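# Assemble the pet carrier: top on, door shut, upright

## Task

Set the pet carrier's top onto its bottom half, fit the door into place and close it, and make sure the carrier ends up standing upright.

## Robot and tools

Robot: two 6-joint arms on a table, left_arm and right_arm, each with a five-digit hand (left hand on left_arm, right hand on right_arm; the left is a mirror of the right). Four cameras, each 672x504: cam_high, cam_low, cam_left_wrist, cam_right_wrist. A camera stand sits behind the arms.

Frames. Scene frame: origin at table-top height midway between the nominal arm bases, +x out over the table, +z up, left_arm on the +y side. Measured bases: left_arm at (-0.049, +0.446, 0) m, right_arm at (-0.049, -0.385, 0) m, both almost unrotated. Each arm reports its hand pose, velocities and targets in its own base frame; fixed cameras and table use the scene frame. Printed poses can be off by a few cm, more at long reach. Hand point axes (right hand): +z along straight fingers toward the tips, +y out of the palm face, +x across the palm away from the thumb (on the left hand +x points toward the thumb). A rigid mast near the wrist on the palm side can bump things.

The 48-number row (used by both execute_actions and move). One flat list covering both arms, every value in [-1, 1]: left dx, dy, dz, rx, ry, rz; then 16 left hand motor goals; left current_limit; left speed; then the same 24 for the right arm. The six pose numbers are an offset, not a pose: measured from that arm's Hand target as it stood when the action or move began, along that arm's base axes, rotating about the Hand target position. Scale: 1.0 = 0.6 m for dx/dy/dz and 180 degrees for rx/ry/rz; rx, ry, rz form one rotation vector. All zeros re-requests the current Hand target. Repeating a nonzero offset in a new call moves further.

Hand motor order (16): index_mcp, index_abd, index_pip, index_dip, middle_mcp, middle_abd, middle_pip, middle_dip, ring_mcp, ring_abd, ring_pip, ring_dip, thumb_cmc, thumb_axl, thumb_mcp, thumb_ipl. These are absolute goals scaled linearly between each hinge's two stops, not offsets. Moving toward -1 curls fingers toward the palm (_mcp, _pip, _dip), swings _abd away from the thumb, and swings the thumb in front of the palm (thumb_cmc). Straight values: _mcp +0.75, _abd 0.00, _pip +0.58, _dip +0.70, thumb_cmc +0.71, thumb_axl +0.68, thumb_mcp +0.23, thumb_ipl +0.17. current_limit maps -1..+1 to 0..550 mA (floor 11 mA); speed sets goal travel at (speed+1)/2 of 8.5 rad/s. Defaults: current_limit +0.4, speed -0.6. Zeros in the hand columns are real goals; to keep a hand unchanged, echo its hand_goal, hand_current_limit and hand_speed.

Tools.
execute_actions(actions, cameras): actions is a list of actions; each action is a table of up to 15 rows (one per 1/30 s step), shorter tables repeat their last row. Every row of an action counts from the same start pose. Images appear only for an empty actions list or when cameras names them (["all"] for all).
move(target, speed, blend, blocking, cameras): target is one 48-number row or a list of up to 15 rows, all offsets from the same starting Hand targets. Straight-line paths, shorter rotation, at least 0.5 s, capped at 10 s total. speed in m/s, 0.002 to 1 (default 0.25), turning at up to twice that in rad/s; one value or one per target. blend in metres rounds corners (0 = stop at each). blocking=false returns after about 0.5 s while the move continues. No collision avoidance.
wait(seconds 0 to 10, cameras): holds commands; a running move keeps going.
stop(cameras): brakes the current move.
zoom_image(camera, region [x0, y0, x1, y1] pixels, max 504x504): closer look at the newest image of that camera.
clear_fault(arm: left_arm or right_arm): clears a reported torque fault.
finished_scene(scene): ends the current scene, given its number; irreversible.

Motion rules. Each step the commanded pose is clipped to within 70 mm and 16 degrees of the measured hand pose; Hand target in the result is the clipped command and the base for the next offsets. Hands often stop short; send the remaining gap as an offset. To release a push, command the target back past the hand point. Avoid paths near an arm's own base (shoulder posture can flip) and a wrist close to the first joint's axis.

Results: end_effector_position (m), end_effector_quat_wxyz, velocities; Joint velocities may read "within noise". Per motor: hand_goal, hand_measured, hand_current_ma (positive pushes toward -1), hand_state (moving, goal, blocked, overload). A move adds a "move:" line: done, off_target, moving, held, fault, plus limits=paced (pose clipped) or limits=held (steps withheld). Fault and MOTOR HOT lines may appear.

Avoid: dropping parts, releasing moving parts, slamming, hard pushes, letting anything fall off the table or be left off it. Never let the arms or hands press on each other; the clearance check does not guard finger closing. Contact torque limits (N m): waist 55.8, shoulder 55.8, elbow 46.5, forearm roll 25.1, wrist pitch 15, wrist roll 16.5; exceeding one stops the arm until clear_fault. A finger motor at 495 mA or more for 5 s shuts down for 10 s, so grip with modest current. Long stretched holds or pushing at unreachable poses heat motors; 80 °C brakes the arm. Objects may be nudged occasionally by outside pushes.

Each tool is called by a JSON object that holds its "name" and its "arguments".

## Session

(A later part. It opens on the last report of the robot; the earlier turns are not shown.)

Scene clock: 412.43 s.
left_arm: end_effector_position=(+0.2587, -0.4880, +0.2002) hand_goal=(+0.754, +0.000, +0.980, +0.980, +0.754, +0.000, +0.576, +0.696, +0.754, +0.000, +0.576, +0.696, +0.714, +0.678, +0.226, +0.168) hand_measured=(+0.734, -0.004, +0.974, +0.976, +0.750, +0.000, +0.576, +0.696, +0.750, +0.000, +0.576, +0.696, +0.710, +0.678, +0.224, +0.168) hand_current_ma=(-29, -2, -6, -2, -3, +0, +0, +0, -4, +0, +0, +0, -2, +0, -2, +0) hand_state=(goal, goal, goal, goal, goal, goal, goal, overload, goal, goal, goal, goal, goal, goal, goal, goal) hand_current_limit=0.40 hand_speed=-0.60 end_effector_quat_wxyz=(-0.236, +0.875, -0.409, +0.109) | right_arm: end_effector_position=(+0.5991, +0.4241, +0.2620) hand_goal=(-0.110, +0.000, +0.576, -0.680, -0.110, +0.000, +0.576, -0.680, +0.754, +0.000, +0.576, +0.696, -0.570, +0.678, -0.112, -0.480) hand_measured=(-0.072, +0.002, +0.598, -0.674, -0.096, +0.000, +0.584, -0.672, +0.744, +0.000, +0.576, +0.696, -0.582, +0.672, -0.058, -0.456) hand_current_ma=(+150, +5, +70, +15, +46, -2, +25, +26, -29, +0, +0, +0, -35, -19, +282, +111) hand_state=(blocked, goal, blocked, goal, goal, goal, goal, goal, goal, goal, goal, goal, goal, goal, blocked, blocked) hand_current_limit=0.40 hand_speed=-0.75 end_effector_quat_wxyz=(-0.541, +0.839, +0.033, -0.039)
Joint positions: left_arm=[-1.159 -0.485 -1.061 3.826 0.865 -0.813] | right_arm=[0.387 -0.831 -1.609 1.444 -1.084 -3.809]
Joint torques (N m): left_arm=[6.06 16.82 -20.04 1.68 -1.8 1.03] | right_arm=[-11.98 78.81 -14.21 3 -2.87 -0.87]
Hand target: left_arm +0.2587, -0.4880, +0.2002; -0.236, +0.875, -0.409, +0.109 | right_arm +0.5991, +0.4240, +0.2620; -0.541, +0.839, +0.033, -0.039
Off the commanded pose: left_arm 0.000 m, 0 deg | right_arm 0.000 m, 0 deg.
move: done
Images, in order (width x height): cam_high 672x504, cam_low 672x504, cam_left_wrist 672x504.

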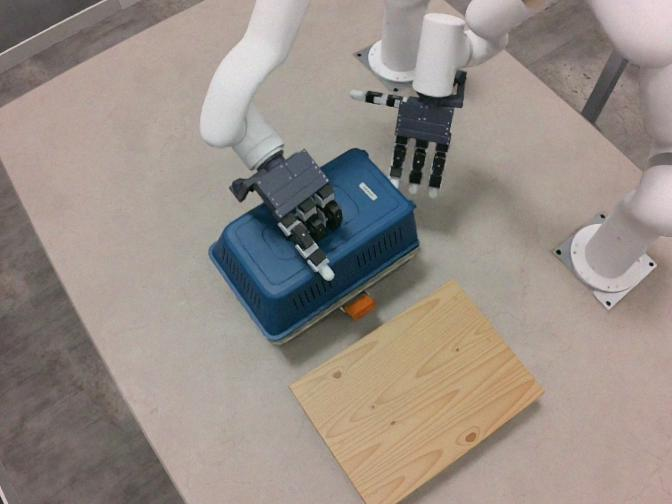

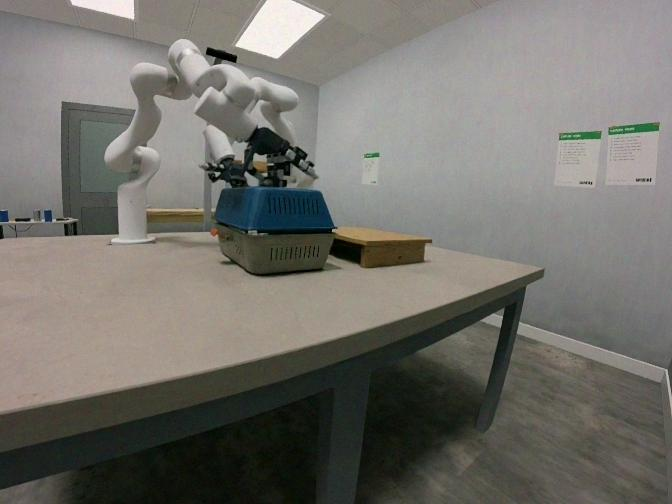

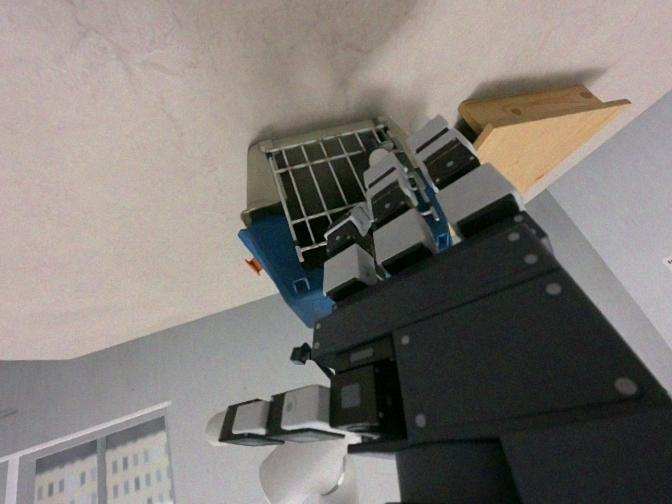

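{"name": "move", "arguments": {"target": [0,0,0,0,0,0,0.753,0,0.98,0.98,0.754,0,0.576,0.696,0.754,0,0.576,0.696,0.714,0.678,0.226,0.168,0.4,-0.6,0,0.0058,-0.0058,0.0017,0,0,-0.11,0,0.576,-0.68,-0.11,0,0.576,-0.68,0.753,0,0.576,0.696,-0.571,0.678,-0.112,-0.481,0.4,-0.75], "speed": 0.03, "cameras": ["cam_low","cam_left_wrist","cam_high"]}}

{"name": "zoom_image", "arguments": {"camera": "cam_left_wrist", "region": [425, 195, 465, 235]}}

{"name": "zoom_image", "arguments": {"camera": "cam_left_wrist", "region": [285, 235, 325, 275]}}

{"name": "zoom_image", "arguments": {"camera": "cam_low", "region": [205, 175, 345, 285]}}

Scene clock: 422.33 s.
left_arm: end_effector_position=(+0.2587, -0.4880, +0.2002) hand_goal=(+0.754, +0.000, +0.980, +0.980, +0.754, +0.000, +0.576, +0.696, +0.754, +0.000, +0.576, +0.696, +0.714, +0.678, +0.226, +0.168) hand_measured=(+0.734, -0.004, +0.974, +0.976, +0.750, +0.000, +0.576, +0.696, +0.750, +0.000, +0.576, +0.696, +0.710, +0.678, +0.224, +0.168) hand_current_ma=(-29, -2, -6, -2, -3, +0, +0, +0, -4, +0, +0, +0, -2, +0, -2, +0) hand_state=(goal, goal, goal, goal, goal, goal, goal, overload, goal, goal, goal, goal, goal, goal, goal, goal) hand_current_limit=0.40 hand_speed=-0.60 end_effector_quat_wxyz=(-0.236, +0.875, -0.409, +0.109) | right_arm: end_effector_position=(+0.5991, +0.4275, +0.2586) hand_goal=(-0.110, +0.000, +0.576, -0.680, -0.110, +0.000, +0.576, -0.680, +0.754, +0.000, +0.576, +0.696, -0.570, +0.678, -0.112, -0.480) hand_measured=(-0.072, +0.002, +0.598, -0.674, -0.096, +0.000, +0.584, -0.672, +0.744, +0.000, +0.576, +0.696, -0.582, +0.672, -0.058, -0.456) hand_current_ma=(+150, +5, +70, +19, +46, -2, +25, +26, -29, +0, +0, +0, -35, -19, +278, +111) hand_state=(blocked, goal, blocked, goal, goal, goal, goal, goal, goal, goal, goal, goal, goal, goal, blocked, blocked) hand_current_limit=0.40 hand_speed=-0.75 end_effector_quat_wxyz=(-0.543, +0.838, +0.033, -0.039)
Joint positions: left_arm=[-1.159 -0.485 -1.061 3.826 0.865 -0.813] | right_arm=[0.391 -0.838 -1.612 1.454 -1.084 -3.818]
Joint torques (N m): left_arm=[6.72 17.57 -20.58 1.69 -1.66 0.73] | right_arm=[13.19 46.56 -24.1 3.62 -2.89 -0.93]
Hand target: left_arm +0.2587, -0.4880, +0.2002; -0.236, +0.875, -0.409, +0.109 | right_arm +0.5991, +0.4275, +0.2585; -0.543, +0.838, +0.033, -0.039
Off the commanded pose: left_arm 0.000 m, 0 deg | right_arm 0.000 m, 0 deg.
move: done
Images, in order (width x height): cam_high 672x504, cam_low 672x504, cam_left_wrist 672x504.

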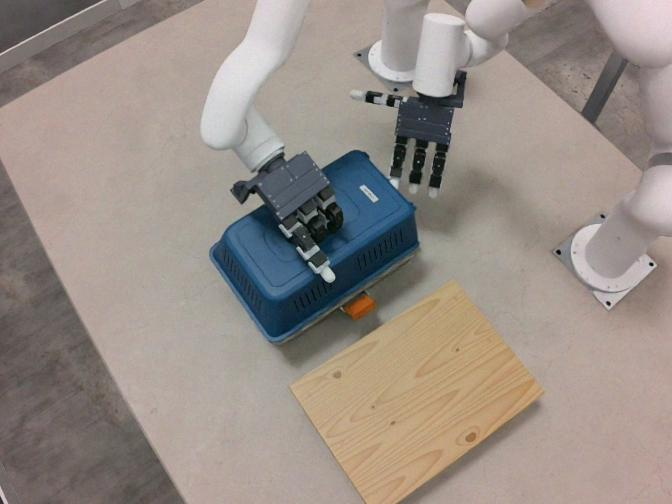

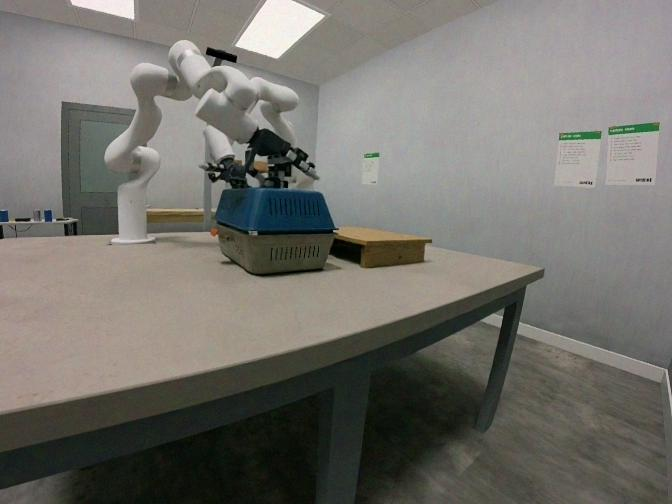

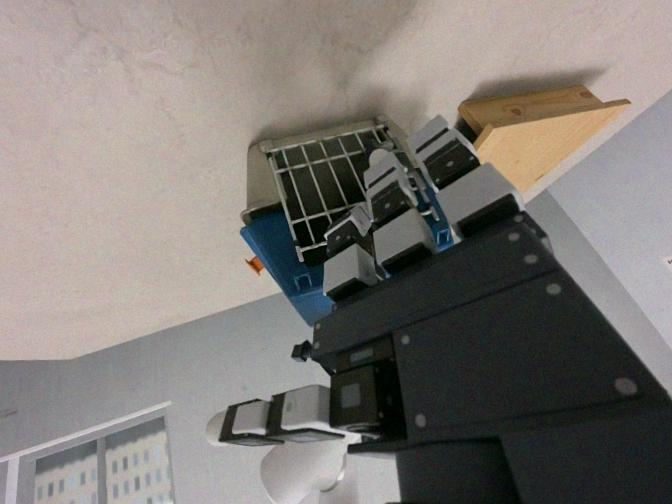

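Scaled by 12.600 from the camera's 672x504 image, which has a finer 960x720 frame.

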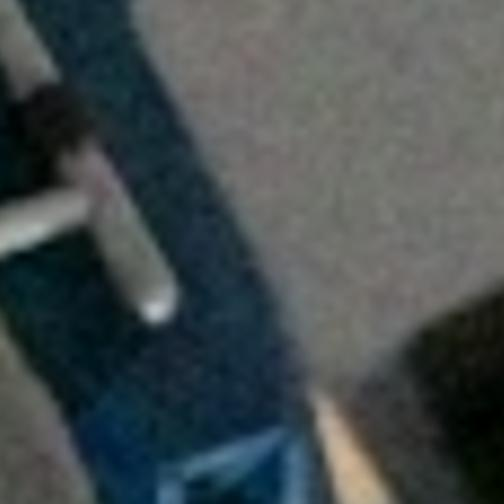

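Scaled by 12.600 from the camera's 672x504 image, which has a finer 960x720 frame.

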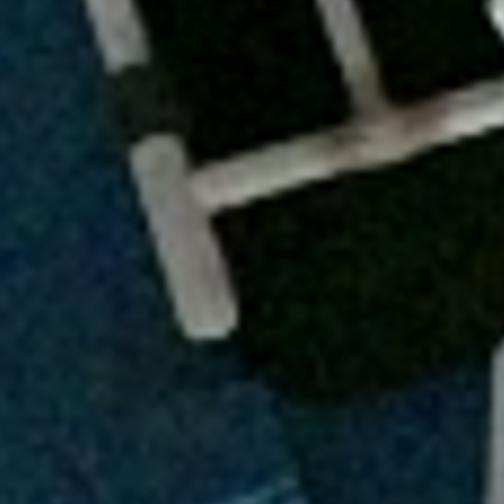

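Scaled by 3.600 from the camera's 672x504 image, which has a finer 960x720 frame.

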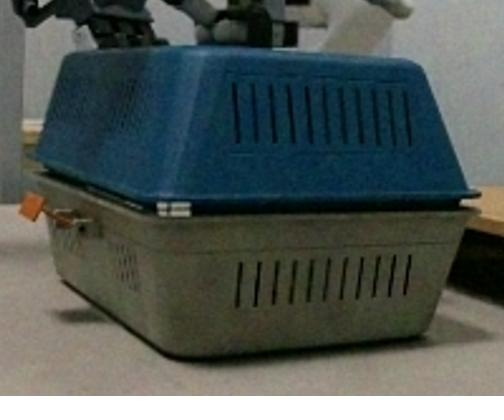

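{"name": "move", "arguments": {"target": [0.005,0,0,0,0,0,0.753,0,0.98,0.98,0.754,0,0.576,0.696,0.754,0,0.576,0.696,0.714,0.678,0.226,0.168,0.4,-0.6,0,0,0,0,0,0,-0.11,0,0.576,-0.68,-0.11,0,0.576,-0.68,0.753,0,0.576,0.696,-0.571,0.678,-0.112,-0.481,0.4,-0.75], "speed": 0.02, "cameras": ["cam_left_wrist"]}}

{"name": "zoom_image", "arguments": {"camera": "cam_left_wrist", "region": [425, 195, 465, 235]}}

{"name": "zoom_image", "arguments": {"camera": "cam_left_wrist", "region": [285, 235, 325, 275]}}

{"name": "move", "arguments": {"target": [0.004,0,0,0,0,0,0.753,0,0.98,0.98,0.754,0,0.576,0.696,0.754,0,0.576,0.696,0.714,0.678,0.226,0.168,0.4,-0.6,0,0,0,0,0,0,-0.11,0,0.576,-0.68,-0.11,0,0.576,-0.68,0.753,0,0.576,0.696,-0.571,0.678,-0.112,-0.481,0.4,-0.75], "speed": 0.02, "cameras": ["cam_left_wrist"]}}

{"name": "zoom_image", "arguments": {"camera": "cam_left_wrist", "region": [425, 195, 465, 235]}}

{"name": "zoom_image", "arguments": {"camera": "cam_left_wrist", "region": [285, 235, 325, 275]}}

Scene clock: 428.20 s.
left_arm: end_effector_position=(+0.2617, -0.4880, +0.2002) hand_goal=(+0.754, +0.000, +0.980, +0.980, +0.754, +0.000, +0.576, +0.696, +0.754, +0.000, +0.576, +0.696, +0.714, +0.678, +0.226, +0.168) hand_measured=(+0.730, -0.008, +0.972, +0.976, +0.750, +0.000, +0.576, +0.696, +0.750, +0.000, +0.576, +0.696, +0.710, +0.678, +0.224, +0.168) hand_current_ma=(-40, -7, -7, -2, -3, +0, +0, +0, -4, +0, +0, +0, -2, +0, -2, +0) hand_state=(blocked, goal, goal, goal, goal, goal, goal, overload, goal, goal, goal, goal, goal, goal, goal, goal) hand_current_limit=0.40 hand_speed=-0.60 end_effector_quat_wxyz=(-0.236, +0.875, -0.409, +0.109) | right_arm: end_effector_position=(+0.5991, +0.4275, +0.2585) hand_goal=(-0.110, +0.000, +0.576, -0.680, -0.110, +0.000, +0.576, -0.680, +0.754, +0.000, +0.576, +0.696, -0.570, +0.678, -0.112, -0.480) hand_measured=(-0.072, +0.002, +0.598, -0.674, -0.096, +0.000, +0.584, -0.672, +0.744, +0.000, +0.576, +0.696, -0.582, +0.672, -0.058, -0.456) hand_current_ma=(+150, +5, +70, +19, +46, -2, +25, +26, -29, +0, +0, +0, -35, -20, +277, +111) hand_state=(blocked, goal, blocked, goal, goal, goal, goal, goal, goal, goal, goal, goal, goal, goal, blocked, blocked) hand_current_limit=0.40 hand_speed=-0.75 end_effector_quat_wxyz=(-0.543, +0.838, +0.033, -0.039)
Joint positions: left_arm=[-1.154 -0.488 -1.065 3.827 0.864 -0.809] | right_arm=[0.391 -0.838 -1.612 1.454 -1.084 -3.818]
Joint torques (N m): left_arm=[7.04 17.13 -20.79 2.12 -1.78 1.34] | right_arm=[13.28 46.61 -23.63 2.97 -2.88 -0.77]
Hand target: left_arm +0.2617, -0.4880, +0.2002; -0.236, +0.875, -0.409, +0.109 | right_arm +0.5991, +0.4275, +0.2585; -0.543, +0.838, +0.033, -0.039
Off the commanded pose: left_arm 0.000 m, 0 deg | right_arm 0.000 m, 0 deg.
move: done
Images, in order (width x height): cam_left_wrist 672x504.

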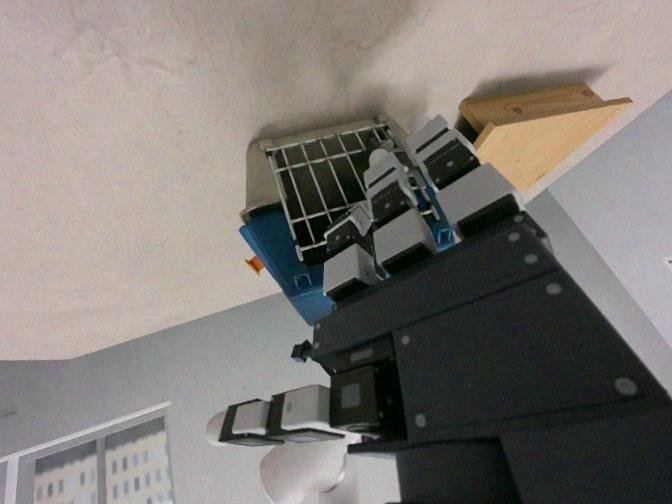

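Scaled by 12.600 from the camera's 672x504 image, which has a finer 960x720 frame.

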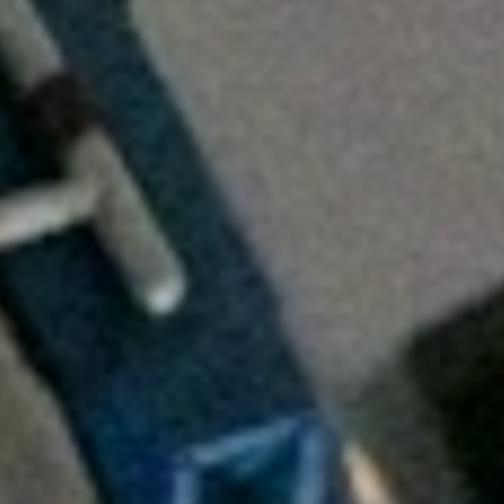

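Scaled by 12.600 from the camera's 672x504 image, which has a finer 960x720 frame.

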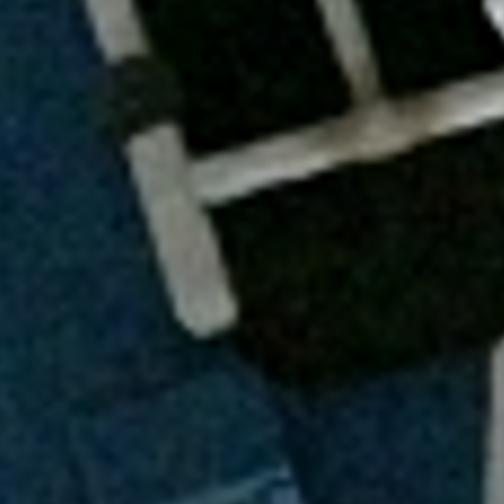

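Scene clock: 428.90 s.
left_arm: end_effector_position=(+0.2641, -0.4880, +0.2002) hand_goal=(+0.754, +0.000, +0.980, +0.980, +0.754, +0.000, +0.576, +0.696, +0.754, +0.000, +0.576, +0.696, +0.714, +0.678, +0.226, +0.168) hand_measured=(+0.724, -0.010, +0.970, +0.976, +0.750, +0.000, +0.576, +0.696, +0.750, +0.000, +0.576, +0.696, +0.710, +0.678, +0.224, +0.168) hand_current_ma=(-52, -9, -11, -2, -3, +0, +0, +0, -4, +0, +0, +0, -2, +0, -2, +0) hand_state=(blocked, goal, goal, goal, goal, goal, goal, overload, goal, goal, goal, goal, goal, goal, goal, goal) hand_current_limit=0.40 hand_speed=-0.60 end_effector_quat_wxyz=(-0.236, +0.875, -0.409, +0.109) | right_arm: end_effector_position=(+0.5991, +0.4275, +0.2585) hand_goal=(-0.110, +0.000, +0.576, -0.680, -0.110, +0.000, +0.576, -0.680, +0.754, +0.000, +0.576, +0.696, -0.570, +0.678, -0.112, -0.480) hand_measured=(-0.072, +0.002, +0.598, -0.674, -0.096, +0.000, +0.584, -0.672, +0.744, +0.000, +0.576, +0.696, -0.582, +0.672, -0.058, -0.456) hand_current_ma=(+150, +5, +70, +19, +46, -2, +25, +26, -29, +0, +0, +0, -35, -20, +277, +111) hand_state=(blocked, goal, blocked, goal, goal, goal, goal, goal, goal, goal, goal, goal, goal, goal, blocked, blocked) hand_current_limit=0.40 hand_speed=-0.75 end_effector_quat_wxyz=(-0.543, +0.838, +0.033, -0.039)
Joint positions: left_arm=[-1.15 -0.49 -1.068 3.829 0.864 -0.806] | right_arm=[0.391 -0.838 -1.612 1.454 -1.084 -3.818]
Joint torques (N m): left_arm=[7.29 16.93 -21.37 1.88 -1.67 1.27] | right_arm=[14.26 47.63 -23.29 3.03 -2.94 -0.72]
Hand target: left_arm +0.2641, -0.4880, +0.2002; -0.236, +0.875, -0.409, +0.109 | right_arm +0.5991, +0.4275, +0.2585; -0.543, +0.838, +0.033, -0.039
Off the commanded pose: left_arm 0.000 m, 0 deg | right_arm 0.000 m, 0 deg.
move: done
Images, in order (width x height): cam_left_wrist 672x504.

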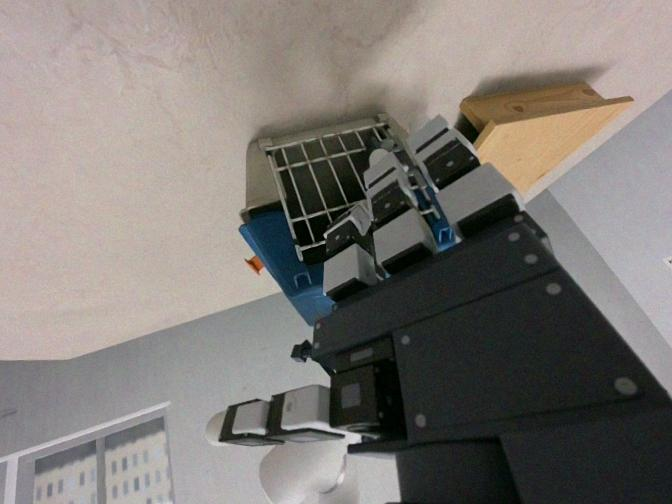

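Scaled by 12.600 from the camera's 672x504 image, which has a finer 960x720 frame.

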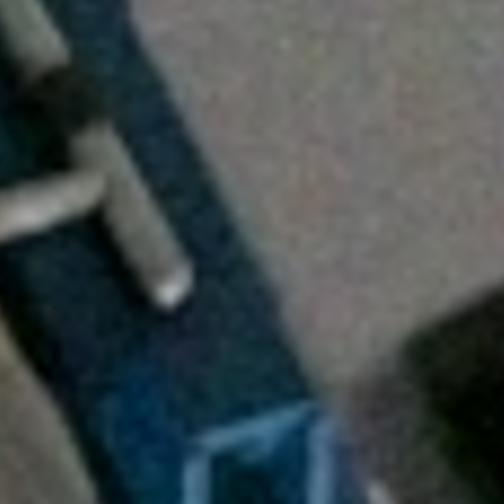

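Scaled by 12.600 from the camera's 672x504 image, which has a finer 960x720 frame.

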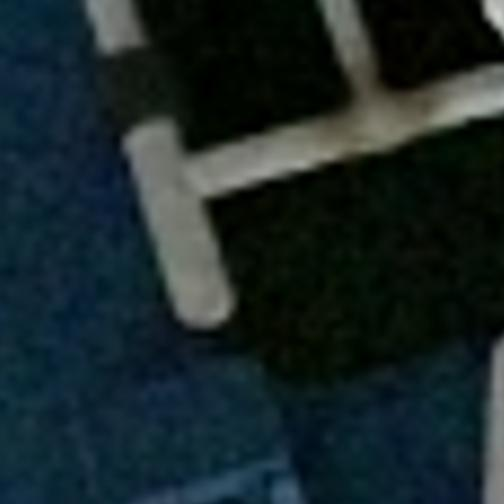

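{"name": "move", "arguments": {"target": [0,0,0,0,0,0,0.753,0,0.98,0.98,0.754,0,0.576,0.696,0.754,0,0.576,0.696,0.714,0.678,0.226,0.168,0.4,-0.6,0,0,-0.0042,0,0,0,-0.11,0,0.576,-0.68,-0.11,0,0.576,-0.68,0.753,0,0.576,0.696,-0.571,0.678,-0.112,-0.481,0.4,-0.75], "speed": 0.02, "cameras": ["cam_left_wrist"]}}

{"name": "zoom_image", "arguments": {"camera": "cam_left_wrist", "region": [425, 195, 465, 235]}}

{"name": "zoom_image", "arguments": {"camera": "cam_left_wrist", "region": [285, 235, 325, 275]}}

Scene clock: 436.13 s.
left_arm: end_effector_position=(+0.2641, -0.4880, +0.2002) hand_goal=(+0.754, +0.000, +0.980, +0.980, +0.754, +0.000, +0.576, +0.696, +0.754, +0.000, +0.576, +0.696, +0.714, +0.678, +0.226, +0.168) hand_measured=(+0.724, -0.010, +0.970, +0.976, +0.750, +0.000, +0.576, +0.696, +0.750, +0.000, +0.576, +0.696, +0.710, +0.678, +0.224, +0.168) hand_current_ma=(-52, -9, -11, -2, -3, +0, +0, +0, -4, +0, +0, +0, -2, +0, -2, +0) hand_state=(blocked, goal, goal, goal, goal, goal, goal, overload, goal, goal, goal, goal, goal, goal, goal, goal) hand_current_limit=0.40 hand_speed=-0.60 end_effector_quat_wxyz=(-0.236, +0.875, -0.409, +0.109) | right_arm: end_effector_position=(+0.5990, +0.4276, +0.2561) hand_goal=(-0.110, +0.000, +0.576, -0.680, -0.110, +0.000, +0.576, -0.680, +0.754, +0.000, +0.576, +0.696, -0.570, +0.678, -0.112, -0.480) hand_measured=(-0.072, +0.002, +0.598, -0.674, -0.096, +0.000, +0.584, -0.672, +0.744, +0.000, +0.576, +0.696, -0.582, +0.672, -0.058, -0.456) hand_current_ma=(+150, +5, +70, +19, +44, -2, +25, +22, -29, +0, +0, +0, -35, -20, +277, +111) hand_state=(blocked, goal, blocked, goal, goal, goal, goal, goal, goal, goal, goal, goal, goal, goal, blocked, blocked) hand_current_limit=0.40 hand_speed=-0.75 end_effector_quat_wxyz=(-0.543, +0.838, +0.033, -0.039)
Joint positions: left_arm=[-1.15 -0.49 -1.068 3.829 0.864 -0.806] | right_arm=[0.391 -0.841 -1.611 1.456 -1.084 -3.822]
Joint torques (N m): left_arm=[7.04 17.25 -20.71 2.03 -1.6 1.36] | right_arm=[13.36 45.55 -13.96 2.91 0.53 -0.85]
Hand target: left_arm +0.2641, -0.4880, +0.2002; -0.236, +0.875, -0.409, +0.109 | right_arm +0.5991, +0.4275, +0.2560; -0.543, +0.838, +0.033, -0.039
Off the commanded pose: left_arm 0.000 m, 0 deg | right_arm 0.000 m, 0 deg.
move: done
Images, in order (width x height): cam_left_wrist 672x504.

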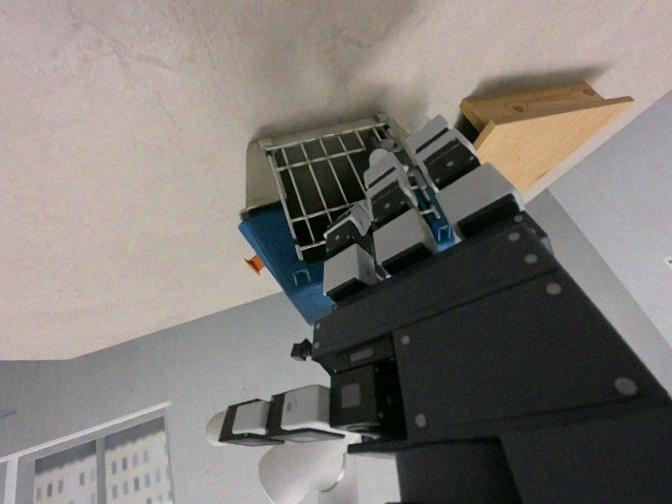

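Scaled by 12.600 from the camera's 672x504 image, which has a finer 960x720 frame.

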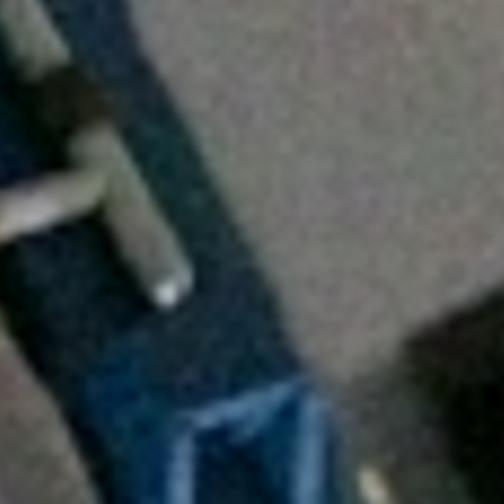

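Scaled by 12.600 from the camera's 672x504 image, which has a finer 960x720 frame.

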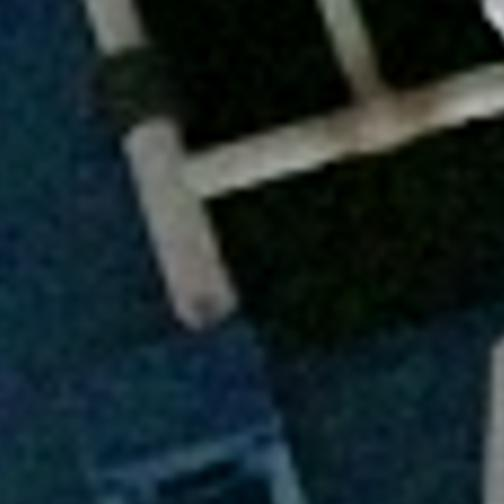

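{"name": "zoom_image", "arguments": {"camera": "cam_left_wrist", "region": [280, 235, 320, 285]}}

{"name": "zoom_image", "arguments": {"camera": "cam_left_wrist", "region": [420, 200, 465, 250]}}

Scaled by 10.080 from the camera's 672x504 image, which has a finer 960x720 frame.

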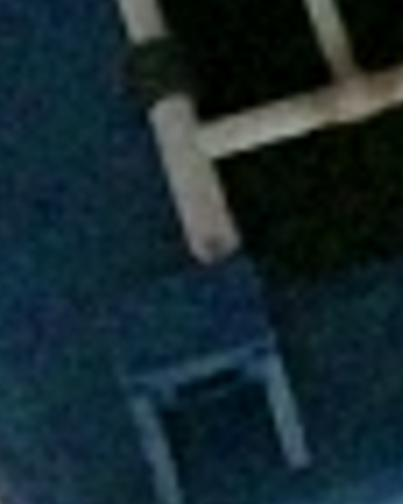

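Scaled by 10.080 from the camera's 672x504 image, which has a finer 960x720 frame.

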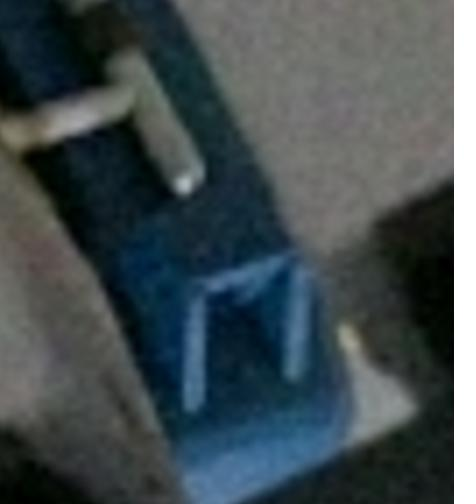

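{"name": "zoom_image", "arguments": {"camera": "cam_left_wrist", "region": [235, 105, 345, 215]}}

{"name": "wait", "arguments": {"seconds": 0.1, "cameras": ["cam_high","cam_left_wrist","cam_low"]}}

{"name": "zoom_image", "arguments": {"camera": "cam_low", "region": [235, 205, 275, 245]}}

{"name": "zoom_image", "arguments": {"camera": "cam_low", "region": [310, 205, 350, 245]}}

{"name": "zoom_image", "arguments": {"camera": "cam_low", "region": [200, 200, 240, 240]}}

{"name": "zoom_image", "arguments": {"camera": "cam_left_wrist", "region": [345, 95, 455, 205]}}

Scaled by 4.582 from the camera's 672x504 image, which has a finer 960x720 frame.

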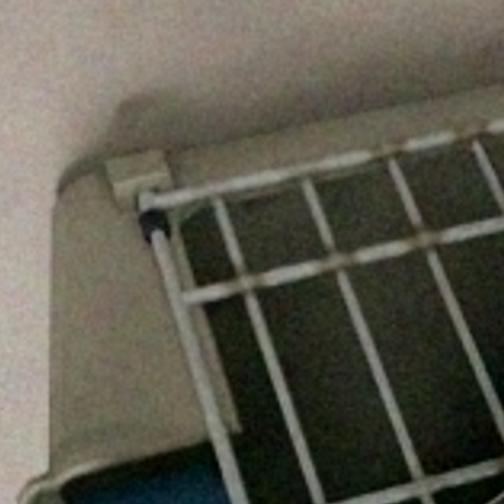

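Scene clock: 466.60 s.
left_arm: end_effector_position=(+0.2641, -0.4880, +0.2002) hand_goal=(+0.754, +0.000, +0.980, +0.980, +0.754, +0.000, +0.576, +0.696, +0.754, +0.000, +0.576, +0.696, +0.714, +0.678, +0.226, +0.168) hand_measured=(+0.724, -0.010, +0.970, +0.976, +0.750, +0.000, +0.576, +0.696, +0.750, +0.000, +0.576, +0.696, +0.710, +0.678, +0.224, +0.168) hand_current_ma=(-52, -9, -11, -2, -3, +0, +0, +0, -4, +0, +0, +0, -2, +0, -2, +0) hand_state=(blocked, goal, goal, goal, goal, goal, goal, overload, goal, goal, goal, goal, goal, goal, goal, goal) hand_current_limit=0.40 hand_speed=-0.60 end_effector_quat_wxyz=(-0.236, +0.875, -0.409, +0.109) | right_arm: end_effector_position=(+0.5991, +0.4275, +0.2560) hand_goal=(-0.110, +0.000, +0.576, -0.680, -0.110, +0.000, +0.576, -0.680, +0.754, +0.000, +0.576, +0.696, -0.570, +0.678, -0.112, -0.480) hand_measured=(-0.072, +0.002, +0.598, -0.674, -0.098, +0.000, +0.584, -0.672, +0.744, +0.000, +0.576, +0.696, -0.582, +0.672, -0.058, -0.456) hand_current_ma=(+150, +5, +70, +19, +43, -2, +25, +21, -29, +0, +0, +0, -35, -20, +276, +111) hand_state=(blocked, goal, blocked, goal, goal, goal, goal, goal, goal, goal, goal, goal, goal, goal, blocked, blocked) hand_current_limit=0.40 hand_speed=-0.75 end_effector_quat_wxyz=(-0.543, +0.838, +0.033, -0.039)
Joint positions: left_arm=[-1.15 -0.49 -1.068 3.829 0.864 -0.806] | right_arm=[0.391 -0.841 -1.611 1.456 -1.084 -3.822]
Joint torques (N m): left_arm=[6.07 17.01 -20.68 1.55 -1.62 1.33] | right_arm=[12.24 46.96 -14.18 3.09 0.57 -0.84]
Hand target: left_arm +0.2641, -0.4880, +0.2002; -0.236, +0.875, -0.409, +0.109 | right_arm +0.5991, +0.4275, +0.2560; -0.543, +0.838, +0.033, -0.039
Off the commanded pose: left_arm 0.000 m, 0 deg | right_arm 0.000 m, 0 deg.
wait: 0.10 s; at rest from the start
Images, in order (width x height): cam_high 672x504, cam_low 672x504, cam_left_wrist 672x504.

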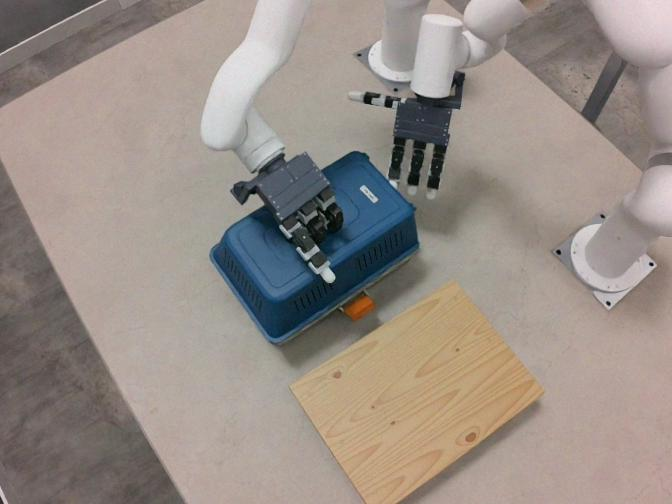

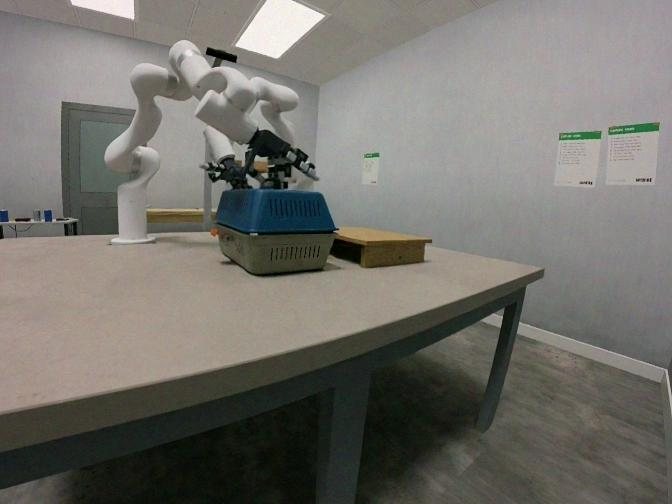

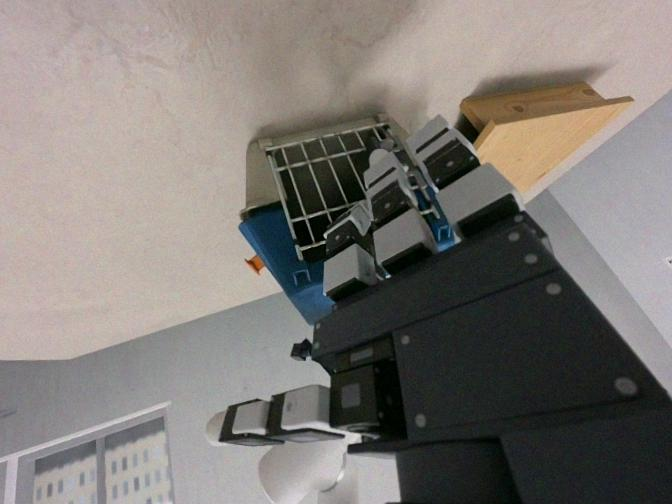

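Scaled by 12.600 from the camera's 672x504 image, which has a finer 960x720 frame.

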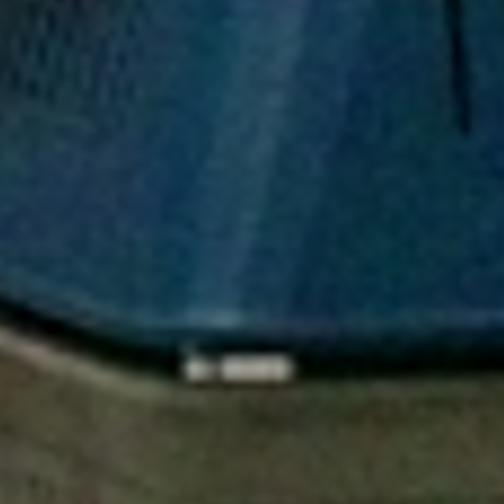

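Scaled by 12.600 from the camera's 672x504 image, which has a finer 960x720 frame.

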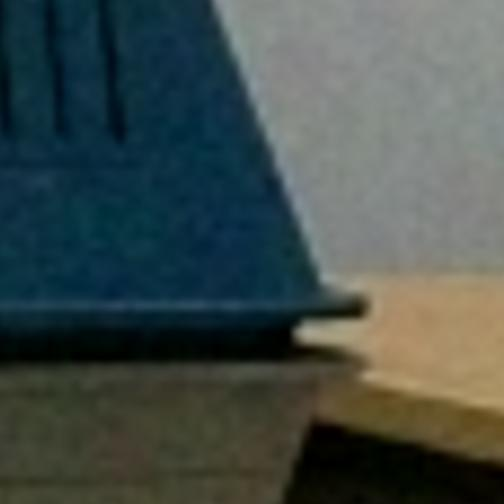

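Scaled by 12.600 from the camera's 672x504 image, which has a finer 960x720 frame.

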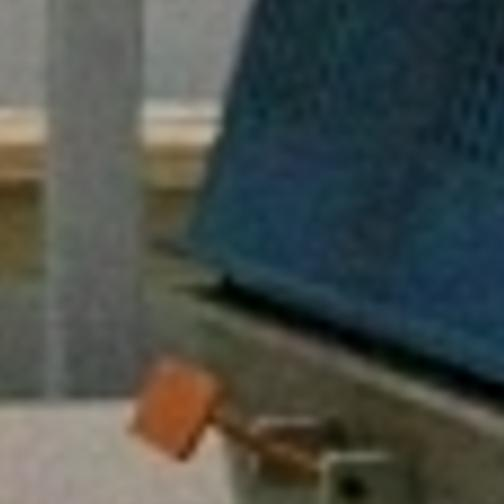

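Scaled by 4.582 from the camera's 672x504 image, which has a finer 960x720 frame.

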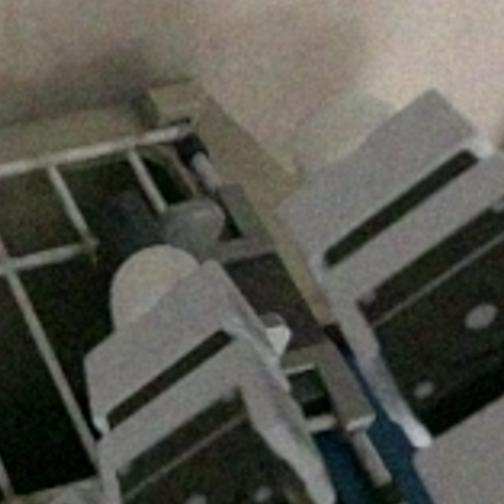

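{"name": "move", "arguments": {"target": [0,0,0,0,0,0,0.753,0,0.98,0.98,0.754,0,0.576,0.696,0.754,0,0.576,0.696,0.714,0.678,0.226,0.168,0.4,-0.6,0,0.0042,0,0,0,0,-0.11,0,0.576,-0.68,-0.11,0,0.576,-0.68,0.753,0,0.576,0.696,-0.571,0.678,-0.112,-0.481,0.4,-0.75], "speed": 0.02, "cameras": ["cam_left_wrist"]}}

{"name": "zoom_image", "arguments": {"camera": "cam_left_wrist", "region": [280, 235, 320, 285]}}

{"name": "zoom_image", "arguments": {"camera": "cam_left_wrist", "region": [420, 200, 465, 250]}}

Scene clock: 477.43 s.
left_arm: end_effector_position=(+0.2641, -0.4880, +0.2002) hand_goal=(+0.754, +0.000, +0.980, +0.980, +0.754, +0.000, +0.576, +0.696, +0.754, +0.000, +0.576, +0.696, +0.714, +0.678, +0.226, +0.168) hand_measured=(+0.724, -0.010, +0.970, +0.976, +0.750, +0.000, +0.576, +0.696, +0.750, +0.000, +0.576, +0.696, +0.710, +0.678, +0.224, +0.168) hand_current_ma=(-52, -9, -11, -2, -3, +0, +0, +0, -4, +0, +0, +0, -2, +0, -2, +0) hand_state=(blocked, goal, goal, goal, goal, goal, goal, overload, goal, goal, goal, goal, goal, goal, goal, goal) hand_current_limit=0.40 hand_speed=-0.60 end_effector_quat_wxyz=(-0.236, +0.875, -0.409, +0.109) | right_arm: end_effector_position=(+0.5991, +0.4300, +0.2560) hand_goal=(-0.110, +0.000, +0.576, -0.680, -0.110, +0.000, +0.576, -0.680, +0.754, +0.000, +0.576, +0.696, -0.570, +0.678, -0.112, -0.480) hand_measured=(-0.072, +0.002, +0.598, -0.674, -0.098, +0.000, +0.584, -0.672, +0.744, +0.000, +0.576, +0.696, -0.582, +0.672, -0.058, -0.456) hand_current_ma=(+150, +5, +70, +20, +40, -2, +25, +21, -29, +0, +0, +0, -35, -20, +276, +111) hand_state=(blocked, goal, blocked, goal, goal, goal, goal, goal, goal, goal, goal, goal, goal, goal, blocked, blocked) hand_current_limit=0.40 hand_speed=-0.75 end_effector_quat_wxyz=(-0.543, +0.838, +0.033, -0.039)
Joint positions: left_arm=[-1.15 -0.49 -1.068 3.829 0.864 -0.806] | right_arm=[0.394 -0.844 -1.615 1.457 -1.082 -3.82]
Joint torques (N m): left_arm=[5.38 17.4 -20.06 1.63 -1.33 1.26] | right_arm=[14.57 47.29 -23.55 2.56 0.76 1.34]
Hand target: left_arm +0.2641, -0.4880, +0.2002; -0.236, +0.875, -0.409, +0.109 | right_arm +0.5991, +0.4300, +0.2560; -0.543, +0.838, +0.033, -0.039
Off the commanded pose: left_arm 0.000 m, 0 deg | right_arm 0.000 m, 0 deg.
move: done
Images, in order (width x height): cam_left_wrist 672x504.

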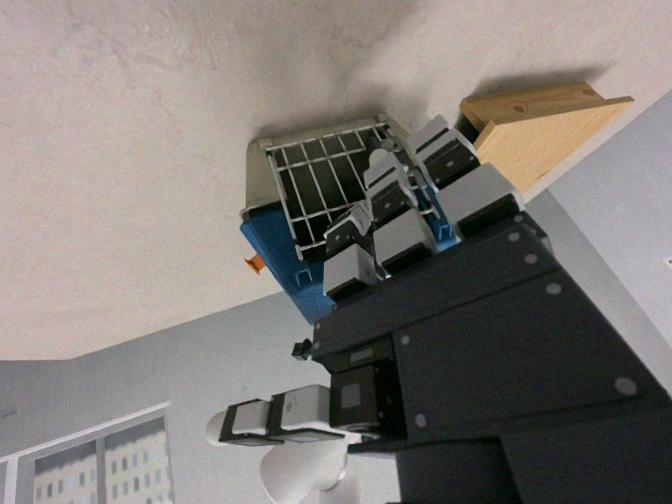

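Scaled by 10.080 from the camera's 672x504 image, which has a finer 960x720 frame.

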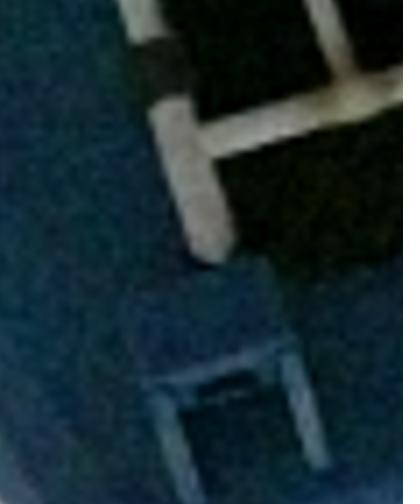

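Scaled by 10.080 from the camera's 672x504 image, which has a finer 960x720 frame.

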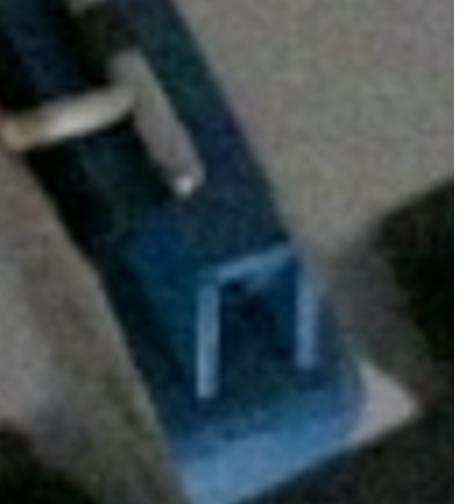

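{"name": "move", "arguments": {"target": [0,0,0,0,0,0,0.753,0,0.98,0.98,0.754,0,0.576,0.696,0.754,0,0.576,0.696,0.714,0.678,0.226,0.168,0.4,-0.6,0,0,-0.0042,0,0,0,-0.11,0,0.576,-0.68,-0.11,0,0.576,-0.68,0.753,0,0.576,0.696,-0.571,0.678,-0.112,-0.481,0.4,-0.75], "speed": 0.02, "cameras": ["cam_left_wrist"]}}

{"name": "zoom_image", "arguments": {"camera": "cam_left_wrist", "region": [280, 235, 320, 285]}}

{"name": "zoom_image", "arguments": {"camera": "cam_left_wrist", "region": [420, 200, 465, 250]}}

Scene clock: 483.50 s.
left_arm: end_effector_position=(+0.2641, -0.4880, +0.2002) hand_goal=(+0.754, +0.000, +0.980, +0.980, +0.754, +0.000, +0.576, +0.696, +0.754, +0.000, +0.576, +0.696, +0.714, +0.678, +0.226, +0.168) hand_measured=(+0.724, -0.008, +0.970, +0.976, +0.750, +0.000, +0.576, +0.696, +0.750, +0.000, +0.576, +0.696, +0.710, +0.678, +0.224, +0.168) hand_current_ma=(-52, -6, -11, -2, -3, +0, +0, +0, -4, +0, +0, +0, -2, +0, -2, +0) hand_state=(blocked, goal, goal, goal, goal, goal, goal, overload, goal, goal, goal, goal, goal, goal, goal, goal) hand_current_limit=0.40 hand_speed=-0.60 end_effector_quat_wxyz=(-0.236, +0.875, -0.409, +0.109) | right_arm: end_effector_position=(+0.5991, +0.4301, +0.2535) hand_goal=(-0.110, +0.000, +0.576, -0.680, -0.110, +0.000, +0.576, -0.680, +0.754, +0.000, +0.576, +0.696, -0.570, +0.678, -0.112, -0.480) hand_measured=(-0.072, +0.002, +0.598, -0.674, -0.102, +0.000, +0.584, -0.674, +0.744, +0.000, +0.576, +0.696, -0.582, +0.672, -0.060, -0.456) hand_current_ma=(+150, +5, +70, +20, +27, -2, +20, +17, -29, +0, +0, +0, -35, -20, +267, +111) hand_state=(blocked, goal, blocked, goal, goal, goal, goal, goal, goal, goal, goal, goal, goal, goal, blocked, blocked) hand_current_limit=0.40 hand_speed=-0.75 end_effector_quat_wxyz=(-0.543, +0.838, +0.033, -0.039)
Joint positions: left_arm=[-1.15 -0.49 -1.068 3.829 0.864 -0.806] | right_arm=[0.394 -0.847 -1.614 1.459 -1.081 -3.824]
Joint torques (N m): left_arm=[4.47 16.98 -19.4 0.85 -1.11 1.06] | right_arm=[12.52 46.55 -14.46 3.32 0.85 -0.9]
Hand target: left_arm +0.2641, -0.4880, +0.2002; -0.236, +0.875, -0.409, +0.109 | right_arm +0.5991, +0.4300, +0.2535; -0.543, +0.838, +0.033, -0.039
Off the commanded pose: left_arm 0.000 m, 0 deg | right_arm 0.000 m, 0 deg.
move: done
Images, in order (width x height): cam_left_wrist 672x504.

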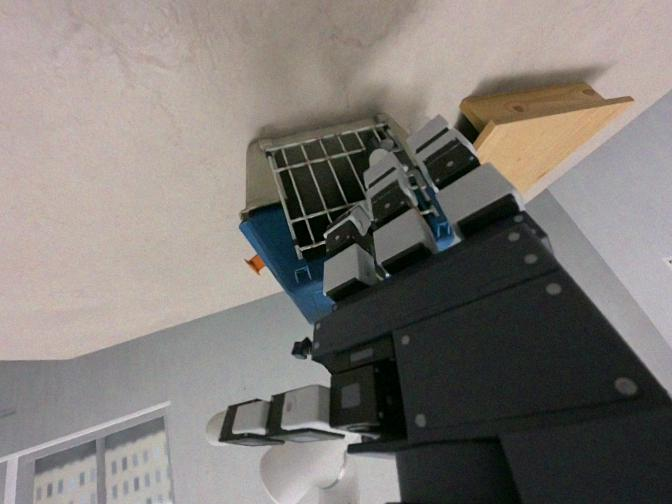

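Scaled by 10.080 from the camera's 672x504 image, which has a finer 960x720 frame.

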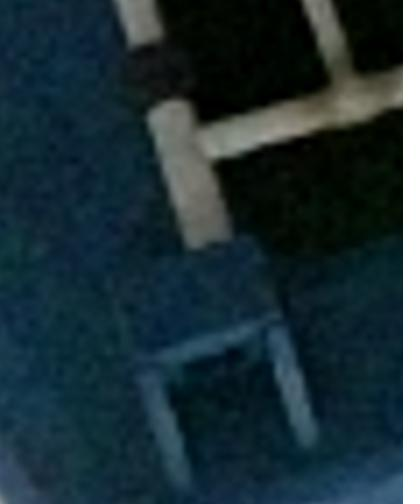

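Scaled by 10.080 from the camera's 672x504 image, which has a finer 960x720 frame.

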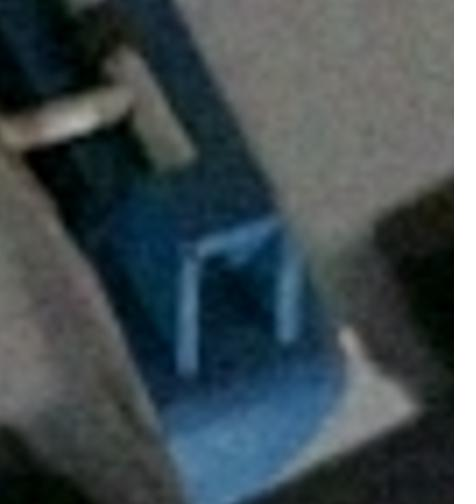

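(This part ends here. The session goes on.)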